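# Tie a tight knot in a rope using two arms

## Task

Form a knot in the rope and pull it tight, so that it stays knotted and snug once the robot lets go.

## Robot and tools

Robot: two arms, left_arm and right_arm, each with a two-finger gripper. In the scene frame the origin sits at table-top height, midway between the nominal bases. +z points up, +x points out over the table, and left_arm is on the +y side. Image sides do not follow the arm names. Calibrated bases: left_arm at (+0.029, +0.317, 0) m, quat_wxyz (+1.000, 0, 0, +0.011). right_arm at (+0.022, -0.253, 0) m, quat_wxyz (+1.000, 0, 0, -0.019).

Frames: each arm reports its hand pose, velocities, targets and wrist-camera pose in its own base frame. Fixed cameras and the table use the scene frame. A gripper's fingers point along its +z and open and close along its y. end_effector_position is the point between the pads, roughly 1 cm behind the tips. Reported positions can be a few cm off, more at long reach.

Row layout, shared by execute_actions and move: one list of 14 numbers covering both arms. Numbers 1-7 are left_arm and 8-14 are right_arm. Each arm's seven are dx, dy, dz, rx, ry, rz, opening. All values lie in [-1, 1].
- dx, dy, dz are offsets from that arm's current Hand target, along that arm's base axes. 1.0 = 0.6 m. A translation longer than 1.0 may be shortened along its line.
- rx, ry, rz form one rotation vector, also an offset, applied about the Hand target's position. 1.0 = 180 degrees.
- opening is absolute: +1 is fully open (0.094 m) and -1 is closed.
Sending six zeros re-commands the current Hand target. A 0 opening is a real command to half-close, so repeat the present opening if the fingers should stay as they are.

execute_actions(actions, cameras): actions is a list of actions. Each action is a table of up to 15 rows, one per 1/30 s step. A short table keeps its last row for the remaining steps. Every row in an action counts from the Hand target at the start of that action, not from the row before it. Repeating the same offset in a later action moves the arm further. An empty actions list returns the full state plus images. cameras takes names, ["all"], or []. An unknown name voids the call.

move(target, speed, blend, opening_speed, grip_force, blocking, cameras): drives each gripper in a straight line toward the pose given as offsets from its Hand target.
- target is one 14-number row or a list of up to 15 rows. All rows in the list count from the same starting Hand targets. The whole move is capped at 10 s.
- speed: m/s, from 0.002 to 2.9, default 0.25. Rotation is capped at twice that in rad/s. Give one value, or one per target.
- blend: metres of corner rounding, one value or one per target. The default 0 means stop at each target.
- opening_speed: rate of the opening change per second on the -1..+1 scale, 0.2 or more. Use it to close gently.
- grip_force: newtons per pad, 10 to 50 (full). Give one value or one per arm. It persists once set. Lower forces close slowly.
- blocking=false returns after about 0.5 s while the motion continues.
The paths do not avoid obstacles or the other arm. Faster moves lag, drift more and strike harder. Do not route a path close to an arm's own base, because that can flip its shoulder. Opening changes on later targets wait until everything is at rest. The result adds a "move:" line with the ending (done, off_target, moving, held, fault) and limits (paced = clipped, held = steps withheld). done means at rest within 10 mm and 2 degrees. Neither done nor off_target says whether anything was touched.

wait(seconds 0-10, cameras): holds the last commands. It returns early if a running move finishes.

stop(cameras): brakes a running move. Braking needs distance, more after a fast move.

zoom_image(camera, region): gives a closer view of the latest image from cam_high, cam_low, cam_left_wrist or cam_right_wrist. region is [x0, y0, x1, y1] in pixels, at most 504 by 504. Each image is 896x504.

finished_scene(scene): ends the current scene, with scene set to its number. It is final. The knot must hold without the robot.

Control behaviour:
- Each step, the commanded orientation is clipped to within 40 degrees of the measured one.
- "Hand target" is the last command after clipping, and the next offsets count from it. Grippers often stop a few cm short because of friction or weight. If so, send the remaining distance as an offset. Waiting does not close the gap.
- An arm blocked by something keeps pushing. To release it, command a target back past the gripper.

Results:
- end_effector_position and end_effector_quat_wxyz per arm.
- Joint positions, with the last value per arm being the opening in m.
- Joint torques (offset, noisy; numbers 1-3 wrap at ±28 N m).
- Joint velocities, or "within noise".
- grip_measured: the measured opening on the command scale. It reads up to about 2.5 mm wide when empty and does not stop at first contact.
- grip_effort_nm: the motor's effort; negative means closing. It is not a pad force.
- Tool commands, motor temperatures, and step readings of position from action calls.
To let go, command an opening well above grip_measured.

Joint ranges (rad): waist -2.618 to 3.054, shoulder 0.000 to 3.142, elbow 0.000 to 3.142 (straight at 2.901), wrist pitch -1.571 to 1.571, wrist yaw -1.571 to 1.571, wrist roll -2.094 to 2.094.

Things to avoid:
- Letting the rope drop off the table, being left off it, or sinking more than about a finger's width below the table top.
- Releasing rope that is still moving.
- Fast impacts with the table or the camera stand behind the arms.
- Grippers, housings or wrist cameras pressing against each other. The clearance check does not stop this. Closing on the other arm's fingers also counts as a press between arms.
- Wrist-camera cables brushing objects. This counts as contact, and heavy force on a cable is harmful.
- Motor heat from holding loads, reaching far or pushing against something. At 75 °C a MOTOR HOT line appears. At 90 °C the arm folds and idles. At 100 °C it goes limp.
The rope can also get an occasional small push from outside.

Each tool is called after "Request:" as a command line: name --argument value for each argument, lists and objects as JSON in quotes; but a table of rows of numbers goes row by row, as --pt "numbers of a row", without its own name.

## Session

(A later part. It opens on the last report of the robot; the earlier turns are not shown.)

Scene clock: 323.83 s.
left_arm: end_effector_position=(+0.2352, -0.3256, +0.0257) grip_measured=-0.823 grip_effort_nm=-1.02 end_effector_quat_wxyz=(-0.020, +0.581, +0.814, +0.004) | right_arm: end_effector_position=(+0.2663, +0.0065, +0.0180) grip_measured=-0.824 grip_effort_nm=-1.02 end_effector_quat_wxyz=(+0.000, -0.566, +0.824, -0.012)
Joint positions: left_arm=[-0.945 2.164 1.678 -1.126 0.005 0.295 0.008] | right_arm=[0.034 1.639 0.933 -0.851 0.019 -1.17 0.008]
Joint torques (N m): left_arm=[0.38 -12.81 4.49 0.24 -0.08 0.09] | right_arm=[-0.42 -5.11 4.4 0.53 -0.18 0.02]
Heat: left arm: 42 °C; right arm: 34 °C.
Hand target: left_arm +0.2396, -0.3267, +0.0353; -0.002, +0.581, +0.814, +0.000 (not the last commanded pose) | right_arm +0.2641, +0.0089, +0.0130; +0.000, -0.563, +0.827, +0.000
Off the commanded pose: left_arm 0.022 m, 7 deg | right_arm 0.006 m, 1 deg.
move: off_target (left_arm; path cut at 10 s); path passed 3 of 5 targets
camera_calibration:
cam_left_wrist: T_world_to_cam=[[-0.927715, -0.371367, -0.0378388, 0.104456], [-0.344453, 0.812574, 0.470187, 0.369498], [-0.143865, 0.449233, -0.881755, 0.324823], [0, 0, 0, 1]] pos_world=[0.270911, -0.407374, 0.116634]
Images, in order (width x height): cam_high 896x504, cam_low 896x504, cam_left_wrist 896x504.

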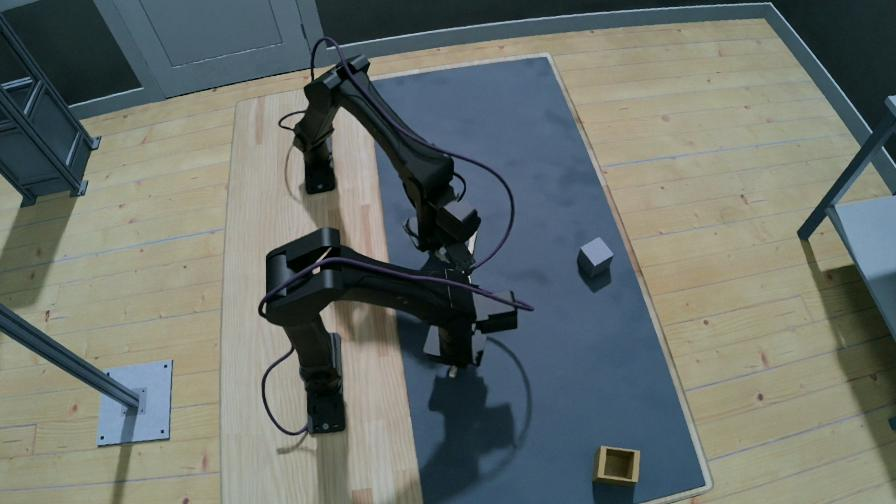

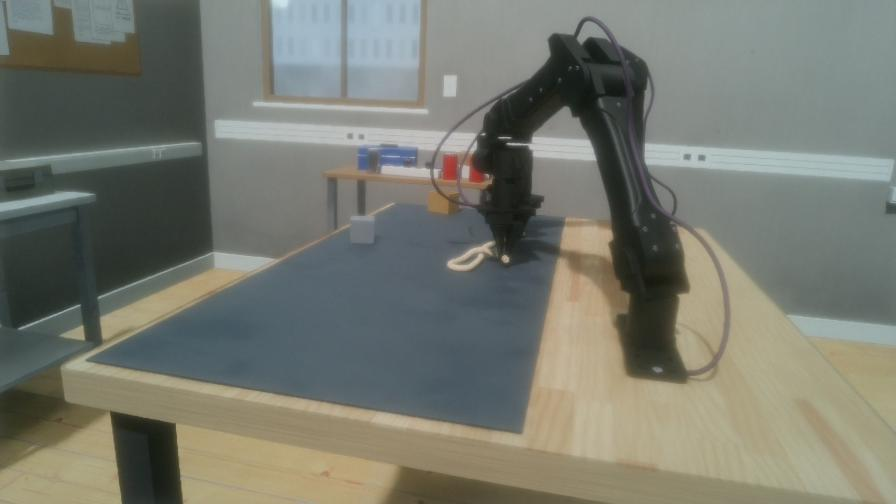

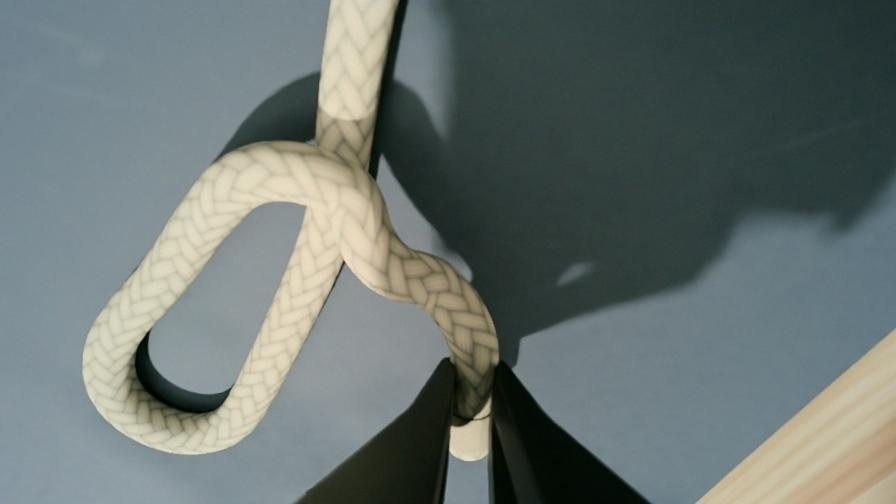

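Request:
move --pt "0 0 -0.022 0 0 0 -0.82 0 0 0 0 0 0 -1" --pt "0 0 -0.022 0 0 0 -0.55 0 0 0 0 0 0 -1" --pt "0 0 0.14 0 0 0 -0.55 0 0 0 0 0 0 -1" --speed 0.08 --opening_speed 1 --cameras '["cam_left_wrist"]'

Scene clock: 358.93 s.
left_arm: end_effector_position=(+0.2357, -0.3261, +0.1045) grip_measured=-0.552 grip_effort_nm=0.10 end_effector_quat_wxyz=(-0.019, +0.581, +0.813, +0.004) | right_arm: end_effector_position=(+0.2663, +0.0065, +0.0180) grip_measured=-0.824 grip_effort_nm=-1.02 end_effector_quat_wxyz=(+0.000, -0.566, +0.824, -0.012)
Joint positions: left_arm=[-0.945 2.131 1.941 -1.419 0.004 0.296 0.021] | right_arm=[0.034 1.639 0.933 -0.851 0.019 -1.17 0.008]
Joint torques (N m): left_arm=[0.49 -11.88 6.93 -0.05 -0.07 0.05] | right_arm=[-0.39 -5.11 4.45 0.52 -0.21 0.04]
Heat: left arm: 40 °C; right arm: 34 °C.
Hand target: left_arm +0.2396, -0.3267, +0.1193; -0.002, +0.581, +0.814, +0.000 | right_arm +0.2641, +0.0089, +0.0130; +0.000, -0.563, +0.827, +0.000
Off the commanded pose: left_arm 0.015 m, 2 deg | right_arm 0.006 m, 1 deg.
move: off_target (left_arm)
camera_calibration:
cam_left_wrist: T_world_to_cam=[[-0.927889, -0.370822, -0.0388822, 0.107993], [-0.344858, 0.81389, 0.467606, 0.333761], [-0.141753, 0.447295, -0.883081, 0.393628], [0, 0, 0, 1]] pos_world=[0.271104, -0.407667, 0.195736]
Images, in order (width x height): cam_left_wrist 896x504.

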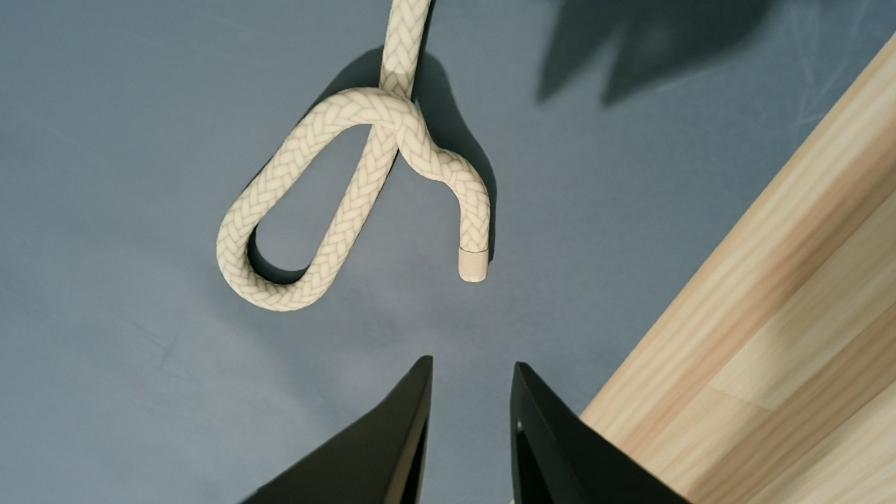

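Request:
move --pt "0.084 0.031 -0.115 0 0 -0.194 -0.4 0 0 0 0 0 0 -1" --pt "0.084 0.031 -0.189 0 0 -0.194 -0.4 0 0 0 0 0 0 -1" --speed '[0.15,0.08]' --cameras '["cam_left_wrist"]'

Scene clock: 390.23 s.
left_arm: end_effector_position=(+0.2900, -0.3100, +0.0159) grip_measured=-0.402 grip_effort_nm=0.10 end_effector_quat_wxyz=(+0.006, +0.798, +0.602, +0.003) | right_arm: end_effector_position=(+0.2663, +0.0065, +0.0180) grip_measured=-0.824 grip_effort_nm=-1.02 end_effector_quat_wxyz=(+0.000, -0.566, +0.824, -0.012)
Joint positions: left_arm=[-0.823 2.211 1.715 -1.063 -0.004 1.026 0.028] | right_arm=[0.034 1.639 0.933 -0.851 0.019 -1.17 0.008]
Joint torques (N m): left_arm=[0.4 -9.14 4.82 0.37 -0.02 0.09] | right_arm=[-0.4 -5.12 4.37 0.54 -0.21 0.05]
Heat: left arm: 41 °C; right arm: 34 °C.
Hand target: left_arm +0.2899, -0.3082, +0.0059; -0.001, +0.799, +0.602, +0.001 | right_arm +0.2641, +0.0089, +0.0130; +0.000, -0.563, +0.827, +0.000
Off the commanded pose: left_arm 0.010 m, 1 deg | right_arm 0.006 m, 1 deg.
move: done
camera_calibration:
cam_left_wrist: T_world_to_cam=[[-0.972688, 0.22305, -0.0642412, 0.358468], [0.174399, 0.884913, 0.431873, 0.252793], [0.153177, 0.408874, -0.899644, 0.218646], [0, 0, 0, 1]] pos_world=[0.271099, -0.393055, 0.110557]
Images, in order (width x height): cam_left_wrist 896x504.

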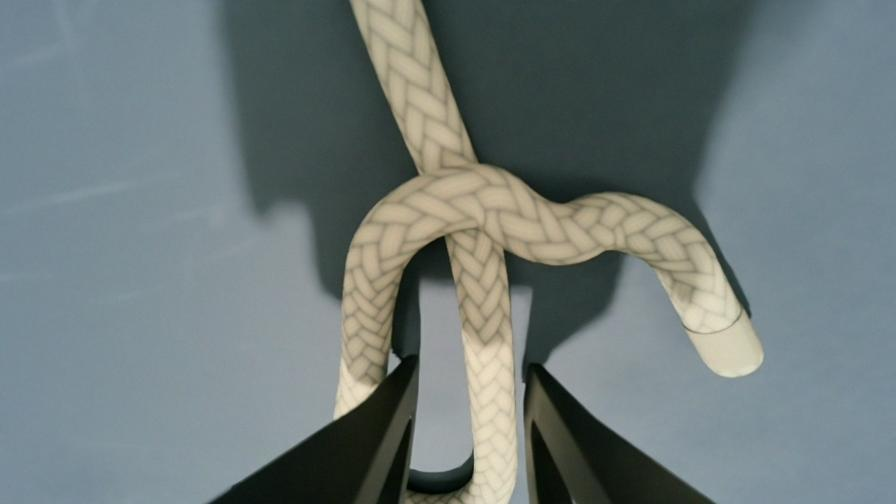

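Request:
move --pt "0 0 0 0 0 0 -1 0 0 0 0 0 0 -1" --pt "0 0 0.067 0 0 0 -1 0.02 0.055 0 0 0 0 -1" --pt "-0.145 0.005 0.067 0 0 0.14 -1 0.03 0.08 0 0 0 0 -1" --pt "-0.145 0.005 0.01 0 0 0.14 -1 0.03 0.08 0 0 0 0 -1" --speed 0.12 --cameras '["cam_left_wrist","cam_low"]'

Scene clock: 403.93 s.
left_arm: end_effector_position=(+0.2049, -0.3043, +0.0186) grip_measured=-0.823 grip_effort_nm=-1.02 end_effector_quat_wxyz=(+0.001, +0.649, +0.760, +0.003) | right_arm: end_effector_position=(+0.2708, +0.0282, +0.0189) grip_measured=-0.824 grip_effort_nm=-1.02 end_effector_quat_wxyz=(-0.039, -0.556, +0.829, -0.040)
Joint positions: left_arm=[-0.984 2.004 1.403 -0.969 -0.006 0.43 0.008] | right_arm=[0.17 1.705 1.006 -0.91 0.105 -1.01 0.008]
Joint torques (N m): left_arm=[-0.24 -8.03 4.49 0.34 0.04 -0.07] | right_arm=[2.03 -4.62 6.6 0.78 -1.02 0.04]
Heat: left arm: 43 °C; right arm: 34 °C.
Hand target: left_arm +0.2030, -0.3052, +0.0120; -0.001, +0.648, +0.761, +0.000 | right_arm +0.2821, +0.0569, +0.0129; +0.000, -0.563, +0.827, +0.000
Off the commanded pose: left_arm 0.007 m, 0 deg | right_arm 0.031 m, 6 deg.
move: off_target (right_arm)
camera_calibration:
cam_left_wrist: T_world_to_cam=[[-0.976542, -0.207402, -0.0578876, 0.144216], [-0.21162, 0.874709, 0.436006, 0.337439], [-0.0397936, 0.438028, -0.89808, 0.28019], [0, 0, 0, 1]] pos_world=[0.223392, -0.387981, 0.112856]
Images, in order (width x height): cam_low 896x504, cam_left_wrist 896x504.

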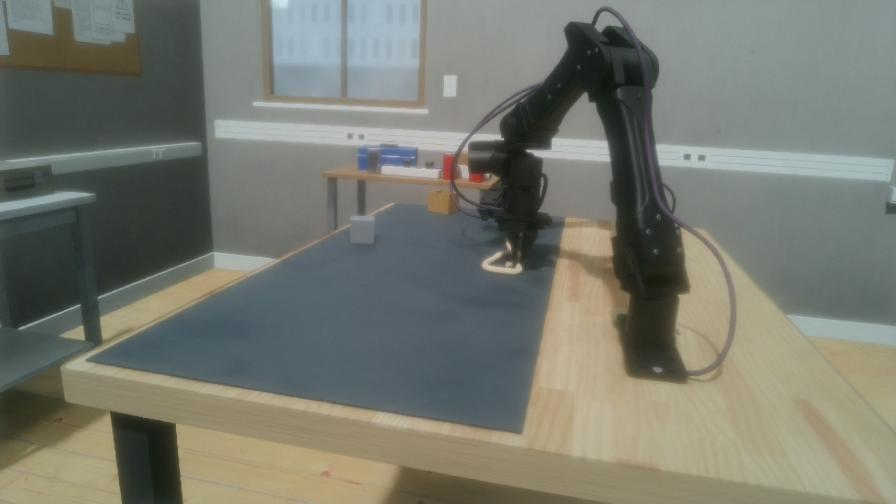

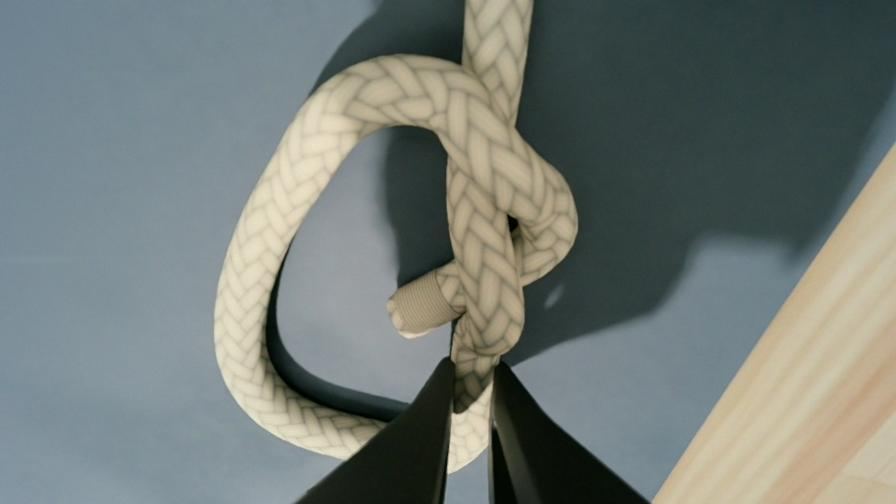

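Request:
move --pt "0 0 0 0 0 0 -0.55 -0.019 -0.048 0 0 0 0 -1" --pt "0 0 0.14 0 0 0 -0.55 -0.019 -0.048 0 0 0 0 -1" --speed 0.1 --opening_speed 1 --cameras '["cam_left_wrist"]'

Scene clock: 415.80 s.
left_arm: end_effector_position=(+0.2026, -0.3008, +0.0831) grip_measured=-0.552 grip_effort_nm=0.09 end_effector_quat_wxyz=(-0.016, +0.649, +0.760, +0.007) | right_arm: end_effector_position=(+0.2703, +0.0252, +0.0179) grip_measured=-0.824 grip_effort_nm=-1.02 end_effector_quat_wxyz=(-0.011, -0.562, +0.827, -0.007)
Joint positions: left_arm=[-0.984 1.964 1.608 -1.25 -0.006 0.43 0.021] | right_arm=[0.104 1.682 0.979 -0.881 0.023 -1.088 0.008]
Joint torques (N m): left_arm=[-0.13 -10.39 6.91 -0.04 0.04 -0.06] | right_arm=[-0.4 -6.79 3.14 0.74 -0.23 -0.1]
Heat: left arm: 43 °C; right arm: 34 °C.
Hand target: left_arm +0.2029, -0.3052, +0.0960; -0.001, +0.648, +0.761, +0.000 | right_arm +0.2706, +0.0280, +0.0130; +0.000, -0.563, +0.827, +0.000
Off the commanded pose: left_arm 0.014 m, 2 deg | right_arm 0.006 m, 2 deg.
move: off_target (left_arm)
camera_calibration:
cam_left_wrist: T_world_to_cam=[[-0.977573, -0.205813, -0.0446257, 0.146031], [-0.202598, 0.861252, 0.466046, 0.297414], [-0.0574845, 0.464635, -0.883635, 0.346894], [0, 0, 0, 1]] pos_world=[0.222952, -0.387272, 0.174436]
Images, in order (width x height): cam_left_wrist 896x504.

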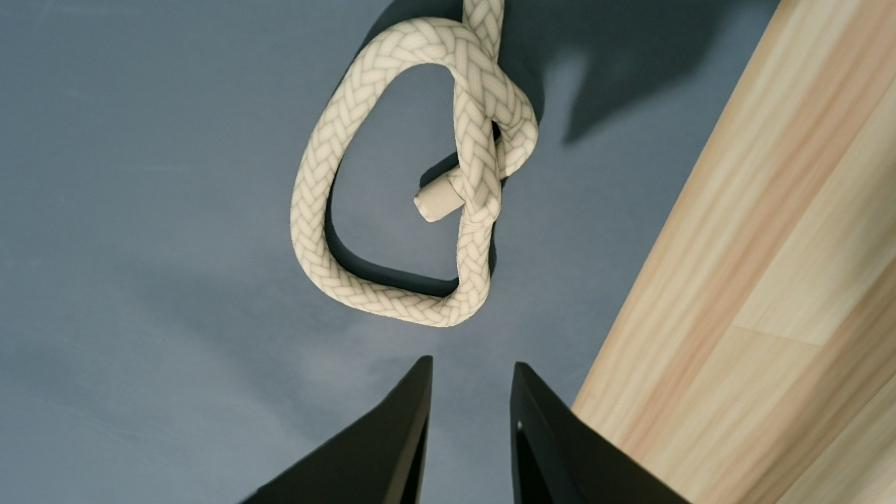

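Request:
move --target '[0.0335,-0.0263,-0.05,0,0,0.59,-0.6,0,0,0,0,0,0,-1]' --speed 0.2 --cameras '["cam_left_wrist"]'

Scene clock: 451.80 s.
left_arm: end_effector_position=(+0.2165, -0.3171, +0.0683) grip_measured=-0.598 grip_effort_nm=-0.07 end_effector_quat_wxyz=(-0.006, -0.213, +0.977, +0.001) | right_arm: end_effector_position=(+0.2703, +0.0252, +0.0179) grip_measured=-0.824 grip_effort_nm=-1.02 end_effector_quat_wxyz=(-0.011, -0.562, +0.827, -0.007)
Joint positions: left_arm=[-0.97 2.026 1.639 -1.189 0.01 -1.399 0.019] | right_arm=[0.104 1.682 0.979 -0.881 0.023 -1.088 0.008]
Joint torques (N m): left_arm=[0.36 -7.76 7.09 0.21 -0.12 -0.07] | right_arm=[-0.43 -6.75 3.15 0.72 -0.25 -0.09]
Heat: left arm: 43 °C; right arm: 33 °C.
Hand target: left_arm +0.2231, -0.3209, +0.0659; -0.001, -0.220, +0.976, -0.001 | right_arm +0.2706, +0.0280, +0.0130; +0.000, -0.563, +0.827, +0.000
Off the commanded pose: left_arm 0.008 m, 1 deg | right_arm 0.006 m, 2 deg.
move: done
camera_calibration:
cam_left_wrist: T_world_to_cam=[[0.462118, -0.885003, -0.0567104, -0.37067], [-0.78185, -0.436765, 0.444913, 0.0362891], [-0.418519, -0.161264, -0.893776, 0.222557], [0, 0, 0, 1]] pos_world=[0.29281, -0.276304, 0.16175]
Images, in order (width x height): cam_left_wrist 896x504.

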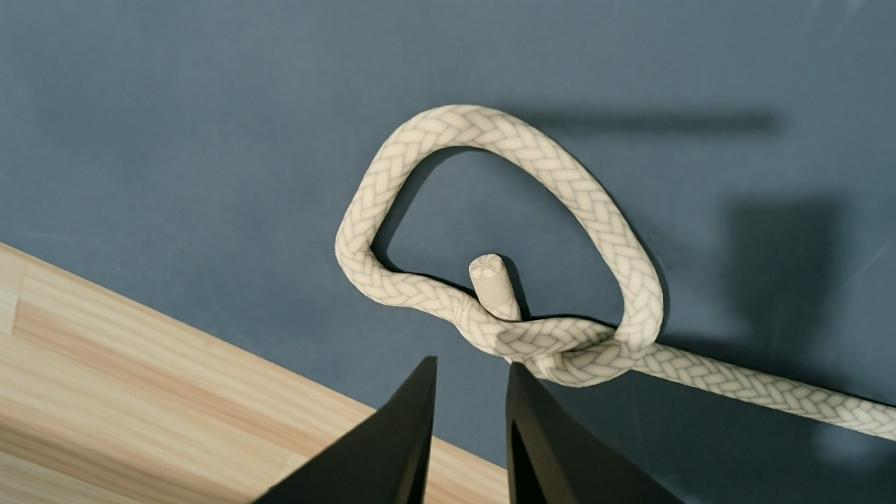

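Request:
move --target '[-0.0085,0.005,-0.106,0,0,0,-0.5,0,0,0,0,0,0,-1]' --speed 0.08 --cameras '["cam_left_wrist"]'

Scene clock: 460.93 s.
left_arm: end_effector_position=(+0.2188, -0.3200, +0.0118) grip_measured=-0.502 grip_effort_nm=0.09 end_effector_quat_wxyz=(-0.001, -0.217, +0.976, -0.009) | right_arm: end_effector_position=(+0.2703, +0.0252, +0.0179) grip_measured=-0.824 grip_effort_nm=-1.02 end_effector_quat_wxyz=(-0.011, -0.562, +0.827, -0.007)
Joint positions: left_arm=[-0.969 2.074 1.479 -0.96 0.01 -1.407 0.023] | right_arm=[0.104 1.682 0.979 -0.881 0.023 -1.088 0.008]
Joint torques (N m): left_arm=[-0.25 -8.09 4.48 0.32 -0.08 -0.07] | right_arm=[-0.44 -6.75 3.19 0.74 -0.23 -0.09]
Heat: left arm: 43 °C; right arm: 33 °C.
Hand target: left_arm +0.2179, -0.3180, +0.0022; -0.001, -0.220, +0.976, -0.001 | right_arm +0.2706, +0.0280, +0.0130; +0.000, -0.563, +0.827, +0.000
Off the commanded pose: left_arm 0.010 m, 1 deg | right_arm 0.006 m, 2 deg.
move: done
camera_calibration:
cam_left_wrist: T_world_to_cam=[[0.46975, -0.882094, -0.0352893, -0.378386], [-0.784092, -0.43526, 0.442434, 0.0630286], [-0.405628, -0.180163, -0.896106, 0.163703], [0, 0, 0, 1]] pos_world=[0.29357, -0.276845, 0.105456]
Images, in order (width x height): cam_left_wrist 896x504.

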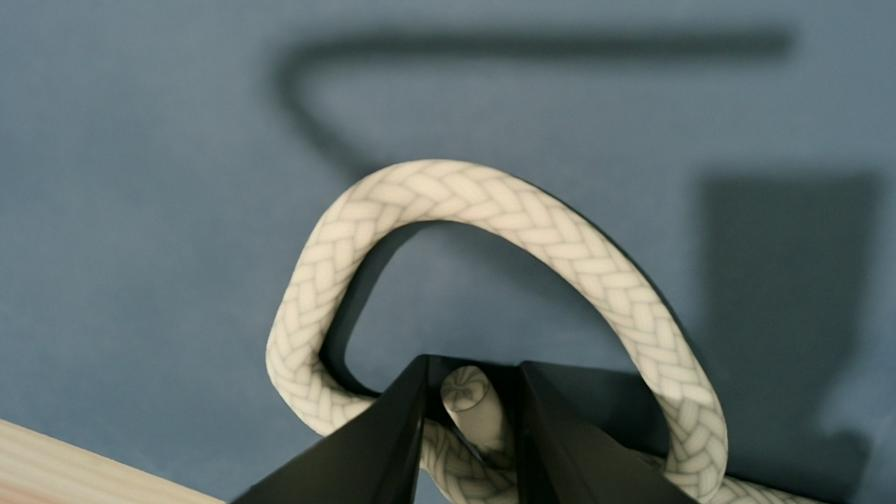

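Request:
move --pt "0 0 0 0 0 0 -1 0 0 0 0 0 0 -1" --pt "0.05 0.03 0.09 0 0 0 -1 0 0 0 0 0 0 -1" --pt "0.09 0.1 0.1 0 0 0.1 -1 0 0 0 0 0 0 -1" --speed 0.06 --cameras '["cam_left_wrist","cam_low"]'

Request:
zoom_image --camera "cam_low" --region '[420, 190, 600, 310]'

Scene clock: 475.43 s.
left_arm: end_effector_position=(+0.2742, -0.2657, +0.0550) grip_measured=-0.830 grip_effort_nm=-1.02 end_effector_quat_wxyz=(-0.006, -0.363, +0.932, -0.005) | right_arm: end_effector_position=(+0.2703, +0.0252, +0.0179) grip_measured=-0.824 grip_effort_nm=-1.02 end_effector_quat_wxyz=(-0.011, -0.562, +0.827, -0.007)
Joint positions: left_arm=[-0.765 2.018 1.573 -1.123 0.015 -1.509 0.008] | right_arm=[0.104 1.682 0.979 -0.881 0.023 -1.088 0.008]
Joint torques (N m): left_arm=[0.32 -11.37 4.48 -0.05 -0.12 -0.08] | right_arm=[-0.44 -6.76 3.15 0.73 -0.23 -0.09]
Heat: left arm: 42 °C; right arm: 34 °C.
Hand target: left_arm +0.2720, -0.2580, +0.0623; -0.001, -0.370, +0.929, -0.001 | right_arm +0.2706, +0.0280, +0.0130; +0.000, -0.563, +0.827, +0.000
Off the commanded pose: left_arm 0.011 m, 1 deg | right_arm 0.006 m, 2 deg.
move: off_target (left_arm)
camera_calibration:
cam_left_wrist: T_world_to_cam=[[0.713222, -0.699268, -0.0483587, -0.37251], [-0.61014, -0.653314, 0.44823, 0.00500883], [-0.345026, -0.290182, -0.892609, 0.18867], [0, 0, 0, 1]] pos_world=[0.333835, -0.202464, 0.148149]
Images, in order (width x height): cam_low 896x504, cam_left_wrist 896x504.

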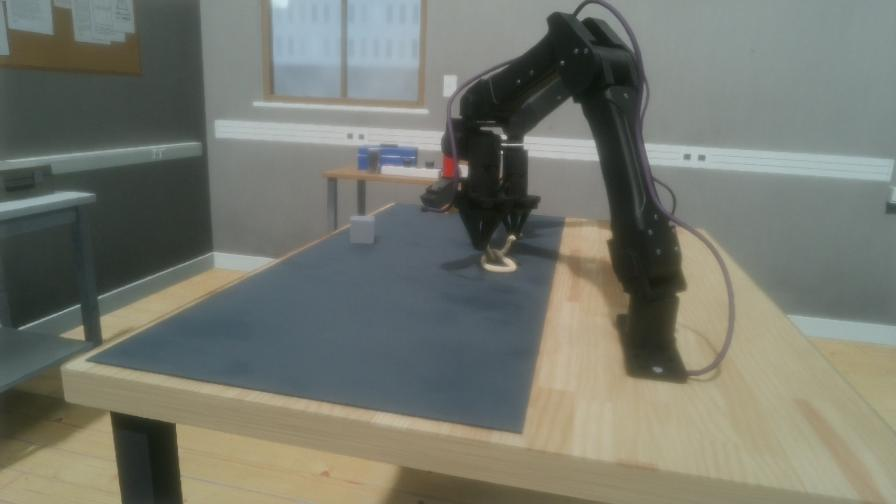

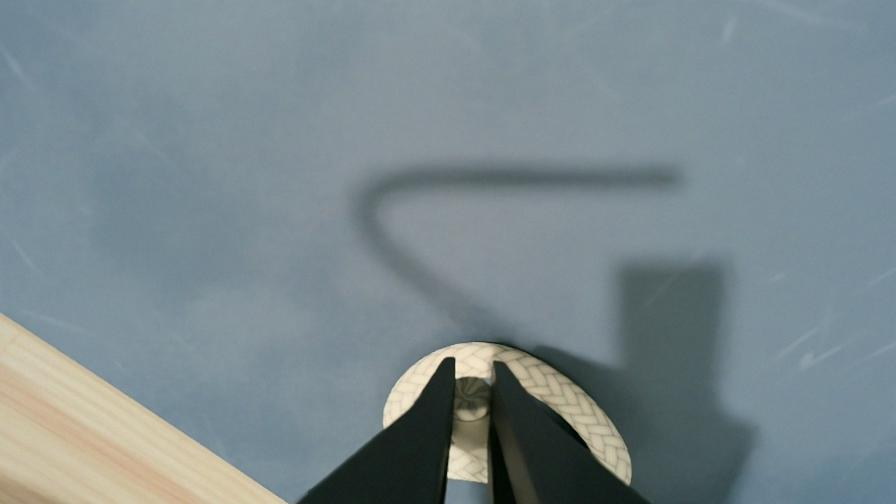

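Scaled by 2.800 from the camera's 896x504 image, which has a finer 1280x720 frame.

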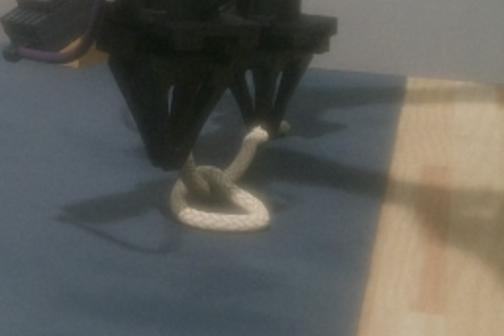

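Request:
move --target '[0.06,0.17,0.0,0,0,0.1,-1,0,0,0,0,0,0,-1]' --speed 0.06 --cameras '["cam_left_wrist","cam_low"]'

Request:
zoom_image --camera "cam_low" --region '[420, 190, 600, 310]'

Scene clock: 485.97 s.
left_arm: end_effector_position=(+0.3078, -0.1596, +0.0567) grip_measured=-0.830 grip_effort_nm=-1.02 end_effector_quat_wxyz=(-0.011, -0.506, +0.863, +0.003) | right_arm: end_effector_position=(+0.2703, +0.0252, +0.0179) grip_measured=-0.824 grip_effort_nm=-1.02 end_effector_quat_wxyz=(-0.011, -0.562, +0.827, -0.007)
Joint positions: left_arm=[-0.474 1.904 1.42 -1.103 0.015 -1.534 0.008] | right_arm=[0.104 1.682 0.979 -0.881 0.023 -1.088 0.008]
Joint torques (N m): left_arm=[0.35 -10.32 4.48 0.12 -0.17 -0.11] | right_arm=[-0.46 -6.78 3.18 0.76 -0.23 -0.11]
Heat: left arm: 42 °C; right arm: 34 °C.
Hand target: left_arm +0.3080, -0.1559, +0.0623; -0.001, -0.510, +0.860, -0.001 | right_arm +0.2706, +0.0280, +0.0130; +0.000, -0.563, +0.827, +0.000
Off the commanded pose: left_arm 0.007 m, 1 deg | right_arm 0.006 m, 2 deg.
move: done
camera_calibration:
cam_left_wrist: T_world_to_cam=[[0.894228, -0.442212, -0.0693121, -0.335692], [-0.368304, -0.814915, 0.44751, -0.00608862], [-0.254378, -0.374648, -0.891589, 0.191105], [0, 0, 0, 1]] pos_world=[0.346556, -0.0818116, 0.149844]
Images, in order (width x height): cam_low 896x504, cam_left_wrist 896x504.

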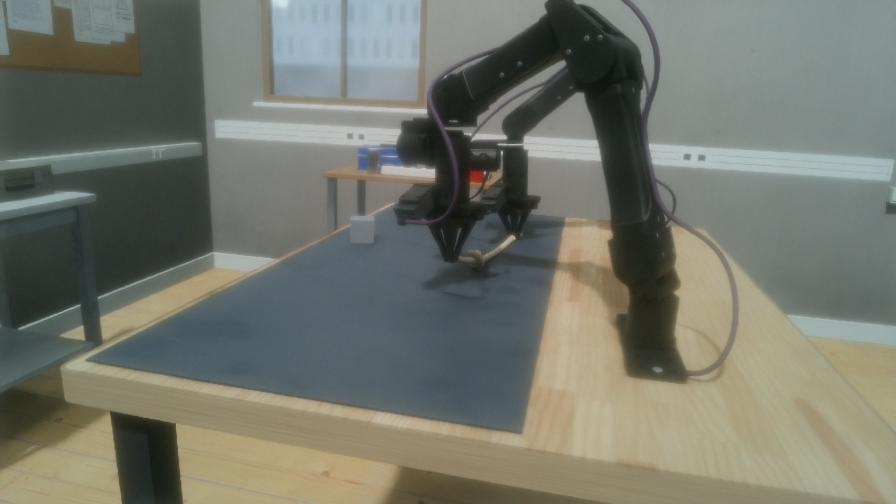

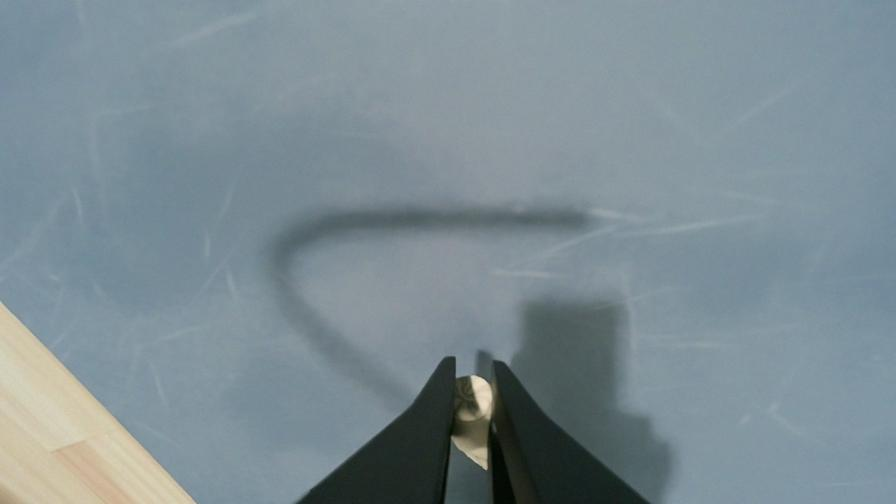

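Scaled by 2.800 from the camera's 896x504 image, which has a finer 1280x720 frame.

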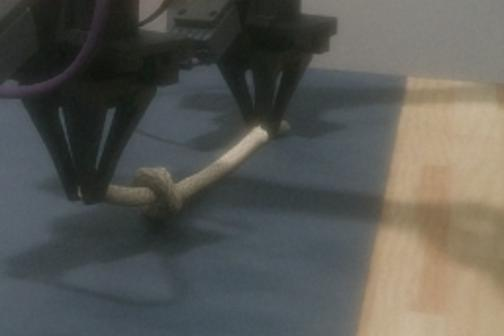

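Request:
move --target '[0.01,0.07,-0.02,0,0,0,-1,0,0,0,0,0,0,-1]' --speed 0.03 --cameras '["cam_low"]'

Request:
zoom_image --camera "cam_low" --region '[400, 190, 560, 310]'

Scene clock: 496.57 s.
left_arm: end_effector_position=(+0.3124, -0.1304, +0.0451) grip_measured=-0.830 grip_effort_nm=-1.02 end_effector_quat_wxyz=(-0.024, -0.504, +0.863, -0.015) | right_arm: end_effector_position=(+0.2703, +0.0252, +0.0179) grip_measured=-0.824 grip_effort_nm=-1.02 end_effector_quat_wxyz=(-0.011, -0.562, +0.827, -0.007)
Joint positions: left_arm=[-0.368 1.876 1.334 -1.036 0.057 -1.425 0.008] | right_arm=[0.104 1.682 0.979 -0.881 0.023 -1.088 0.008]
Joint torques (N m): left_arm=[1.24 -9.99 4.27 0.06 -0.62 0.06] | right_arm=[-0.44 -6.74 3.14 0.75 -0.23 -0.09]
Heat: left arm: 43 °C; right arm: 34 °C.
Hand target: left_arm +0.3139, -0.1139, +0.0502; -0.001, -0.510, +0.860, -0.001 | right_arm +0.2706, +0.0280, +0.0130; +0.000, -0.563, +0.827, +0.000
Off the commanded pose: left_arm 0.017 m, 3 deg | right_arm 0.006 m, 2 deg.
move: off_target (left_arm)
Images, in order (width x height): cam_low 896x504.

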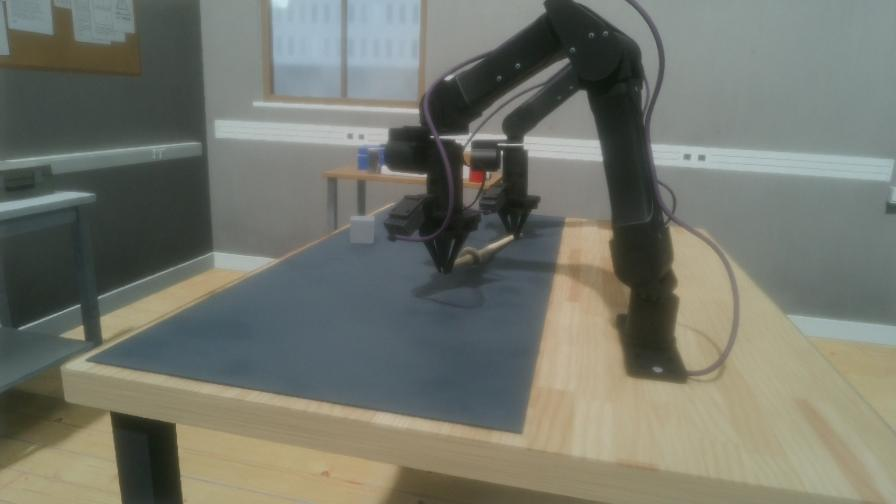

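Scaled by 3.150 from the camera's 896x504 image, which has a finer 1280x720 frame.

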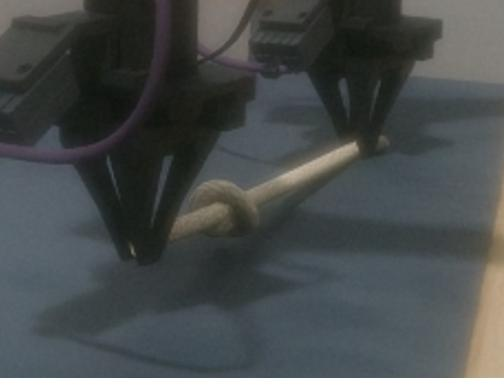

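Request:
move --target '[0.008,0.055,-0.02,0,0,0,-1,0,-0.02,0,0,0,0,-1]' --speed 0.03 --cameras '["cam_low"]'

Request:
zoom_image --camera "cam_low" --region '[400, 190, 560, 310]'

Scene clock: 505.90 s.
left_arm: end_effector_position=(+0.3138, -0.1222, +0.0353) grip_measured=-0.832 grip_effort_nm=-1.02 end_effector_quat_wxyz=(-0.054, -0.494, +0.866, -0.051) | right_arm: end_effector_position=(+0.2706, +0.0223, +0.0178) grip_measured=-0.824 grip_effort_nm=-1.02 end_effector_quat_wxyz=(+0.000, -0.565, +0.825, +0.009)
Joint positions: left_arm=[-0.295 1.875 1.284 -0.98 0.149 -1.332 0.008] | right_arm=[0.068 1.679 0.975 -0.877 -0.015 -1.132 0.008]
Joint torques (N m): left_arm=[3.21 -10.15 4.08 -0.02 -1.54 0.06] | right_arm=[-1.11 -6.69 3.14 0.72 0.14 -0.09]
Heat: left arm: 43 °C; right arm: 34 °C.
Hand target: left_arm +0.3187, -0.0809, +0.0383; -0.001, -0.511, +0.860, -0.001 | right_arm +0.2706, +0.0161, +0.0129; +0.000, -0.563, +0.827, +0.000
Off the commanded pose: left_arm 0.042 m, 9 deg | right_arm 0.008 m, 1 deg.
move: off_target (left_arm)
Images, in order (width x height): cam_low 896x504.

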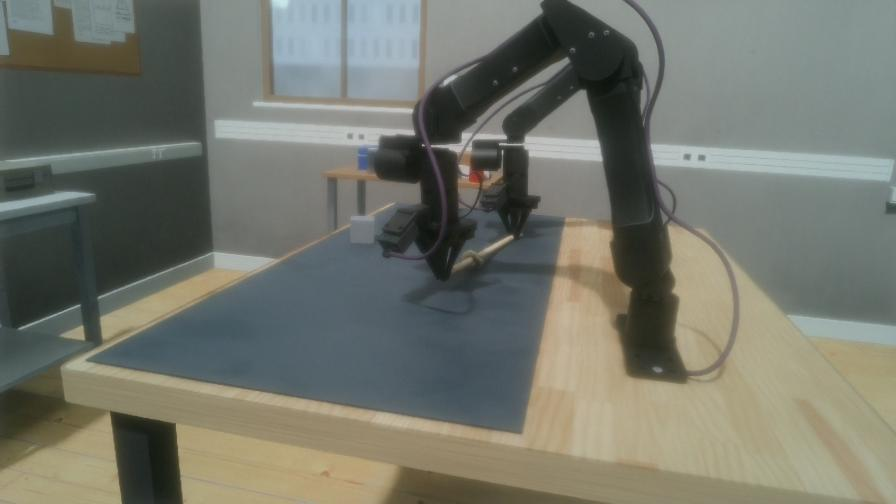

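Scaled by 3.150 from the camera's 896x504 image, which has a finer 1280x720 frame.

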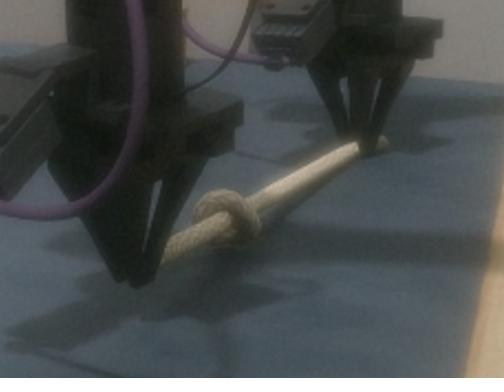

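Request:
move --pt "-0.008 -0.075 -0.028 0 0 0 -1 0 0.015 0 0 0 0 -1" --pt "-0.008 -0.075 -0.04 0 0 0 -0.5 0 0.015 0 0 0 0 -0.5" --pt "-0.008 -0.06 0.15 0 0 0 -0.5 0 0.015 0.15 0 0 0 -0.5" --speed 0.08 --opening_speed 1 --cameras '["cam_left_wrist","cam_right_wrist","cam_low"]'

Scene clock: 518.03 s.
left_arm: end_effector_position=(+0.3124, -0.1219, +0.1168) grip_measured=-0.502 grip_effort_nm=0.09 end_effector_quat_wxyz=(-0.014, -0.509, +0.860, +0.000) | right_arm: end_effector_position=(+0.2686, +0.0237, +0.0919) grip_measured=-0.501 grip_effort_nm=0.08 end_effector_quat_wxyz=(-0.012, -0.563, +0.826, +0.004)
Joint positions: left_arm=[-0.364 1.83 1.564 -1.322 0.021 -1.432 0.023] | right_arm=[0.088 1.596 1.196 -1.195 0.005 -1.109 0.023]
Joint torques (N m): left_arm=[0.57 -9.24 6.93 -0.07 -0.2 0.03] | right_arm=[0.01 -8.36 7.73 0.19 -0.05 0.03]
Heat: left arm: 44 °C; right arm: 35 °C.
Hand target: left_arm +0.3139, -0.1169, +0.1283; -0.001, -0.510, +0.860, -0.001 | right_arm +0.2706, +0.0251, +0.1029; +0.000, -0.563, +0.827, +0.000
Off the commanded pose: left_arm 0.013 m, 1 deg | right_arm 0.011 m, 1 deg.
move: off_target (left_arm, right_arm)
camera_calibration:
cam_left_wrist: T_world_to_cam=[[0.897828, -0.43508, -0.0679049, -0.319367], [-0.360283, -0.814461, 0.454806, -0.00391619], [-0.253183, -0.383873, -0.887998, 0.258046], [0, 0, 0, 1]] pos_world=[0.350658, -0.0430828, 0.209239]
cam_right_wrist: T_world_to_cam=[[0.939836, -0.335911, -0.0622322, -0.232469], [-0.271091, -0.844162, 0.462493, 0.0860823], [-0.20789, -0.417797, -0.884436, 0.265568], [0, 0, 0, 1]] pos_world=[0.297028, 0.105532, 0.180598]
Images, in order (width x height): cam_low 896x504, cam_left_wrist 896x504, cam_right_wrist 896x504.

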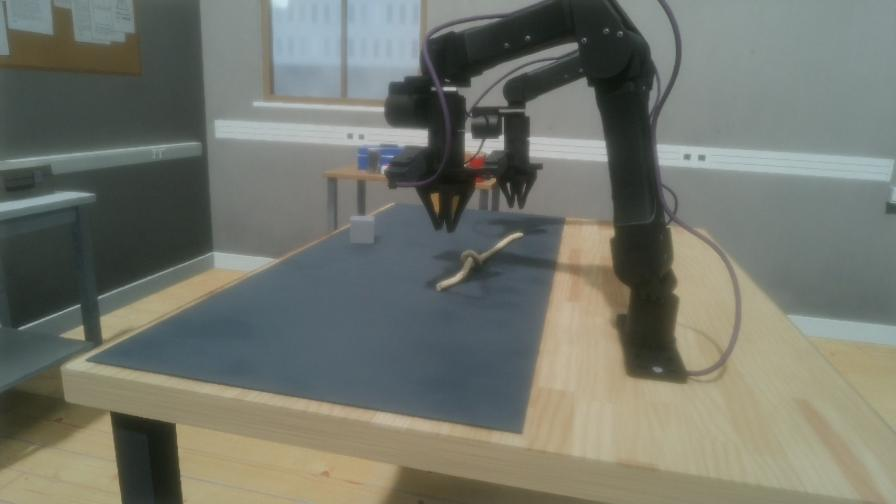

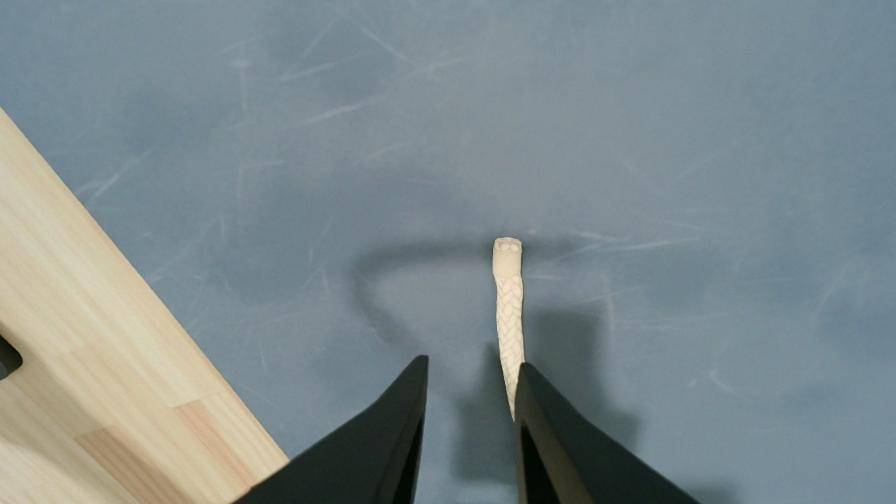

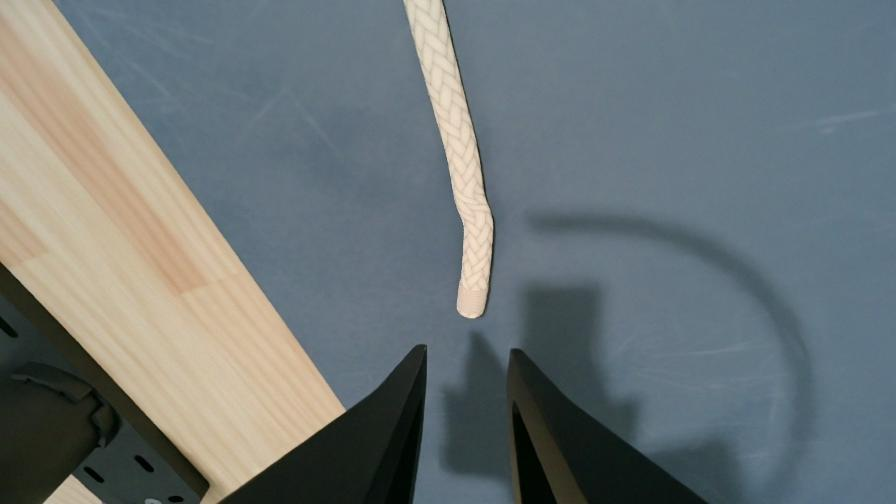

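Request:
zoom_image --camera "cam_low" --region '[420, 220, 540, 300]'

Scaled by 4.200 from the camera's 896x504 image, which has a finer 1280x720 frame.

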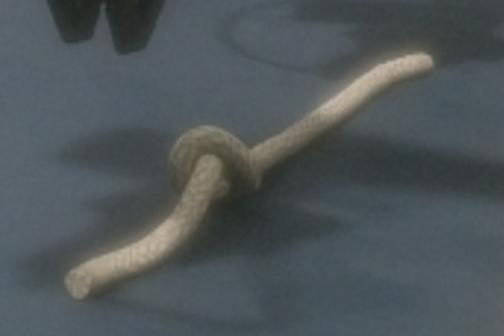

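Request:
finished_scene --scene 2

The scene is finished: the task was done.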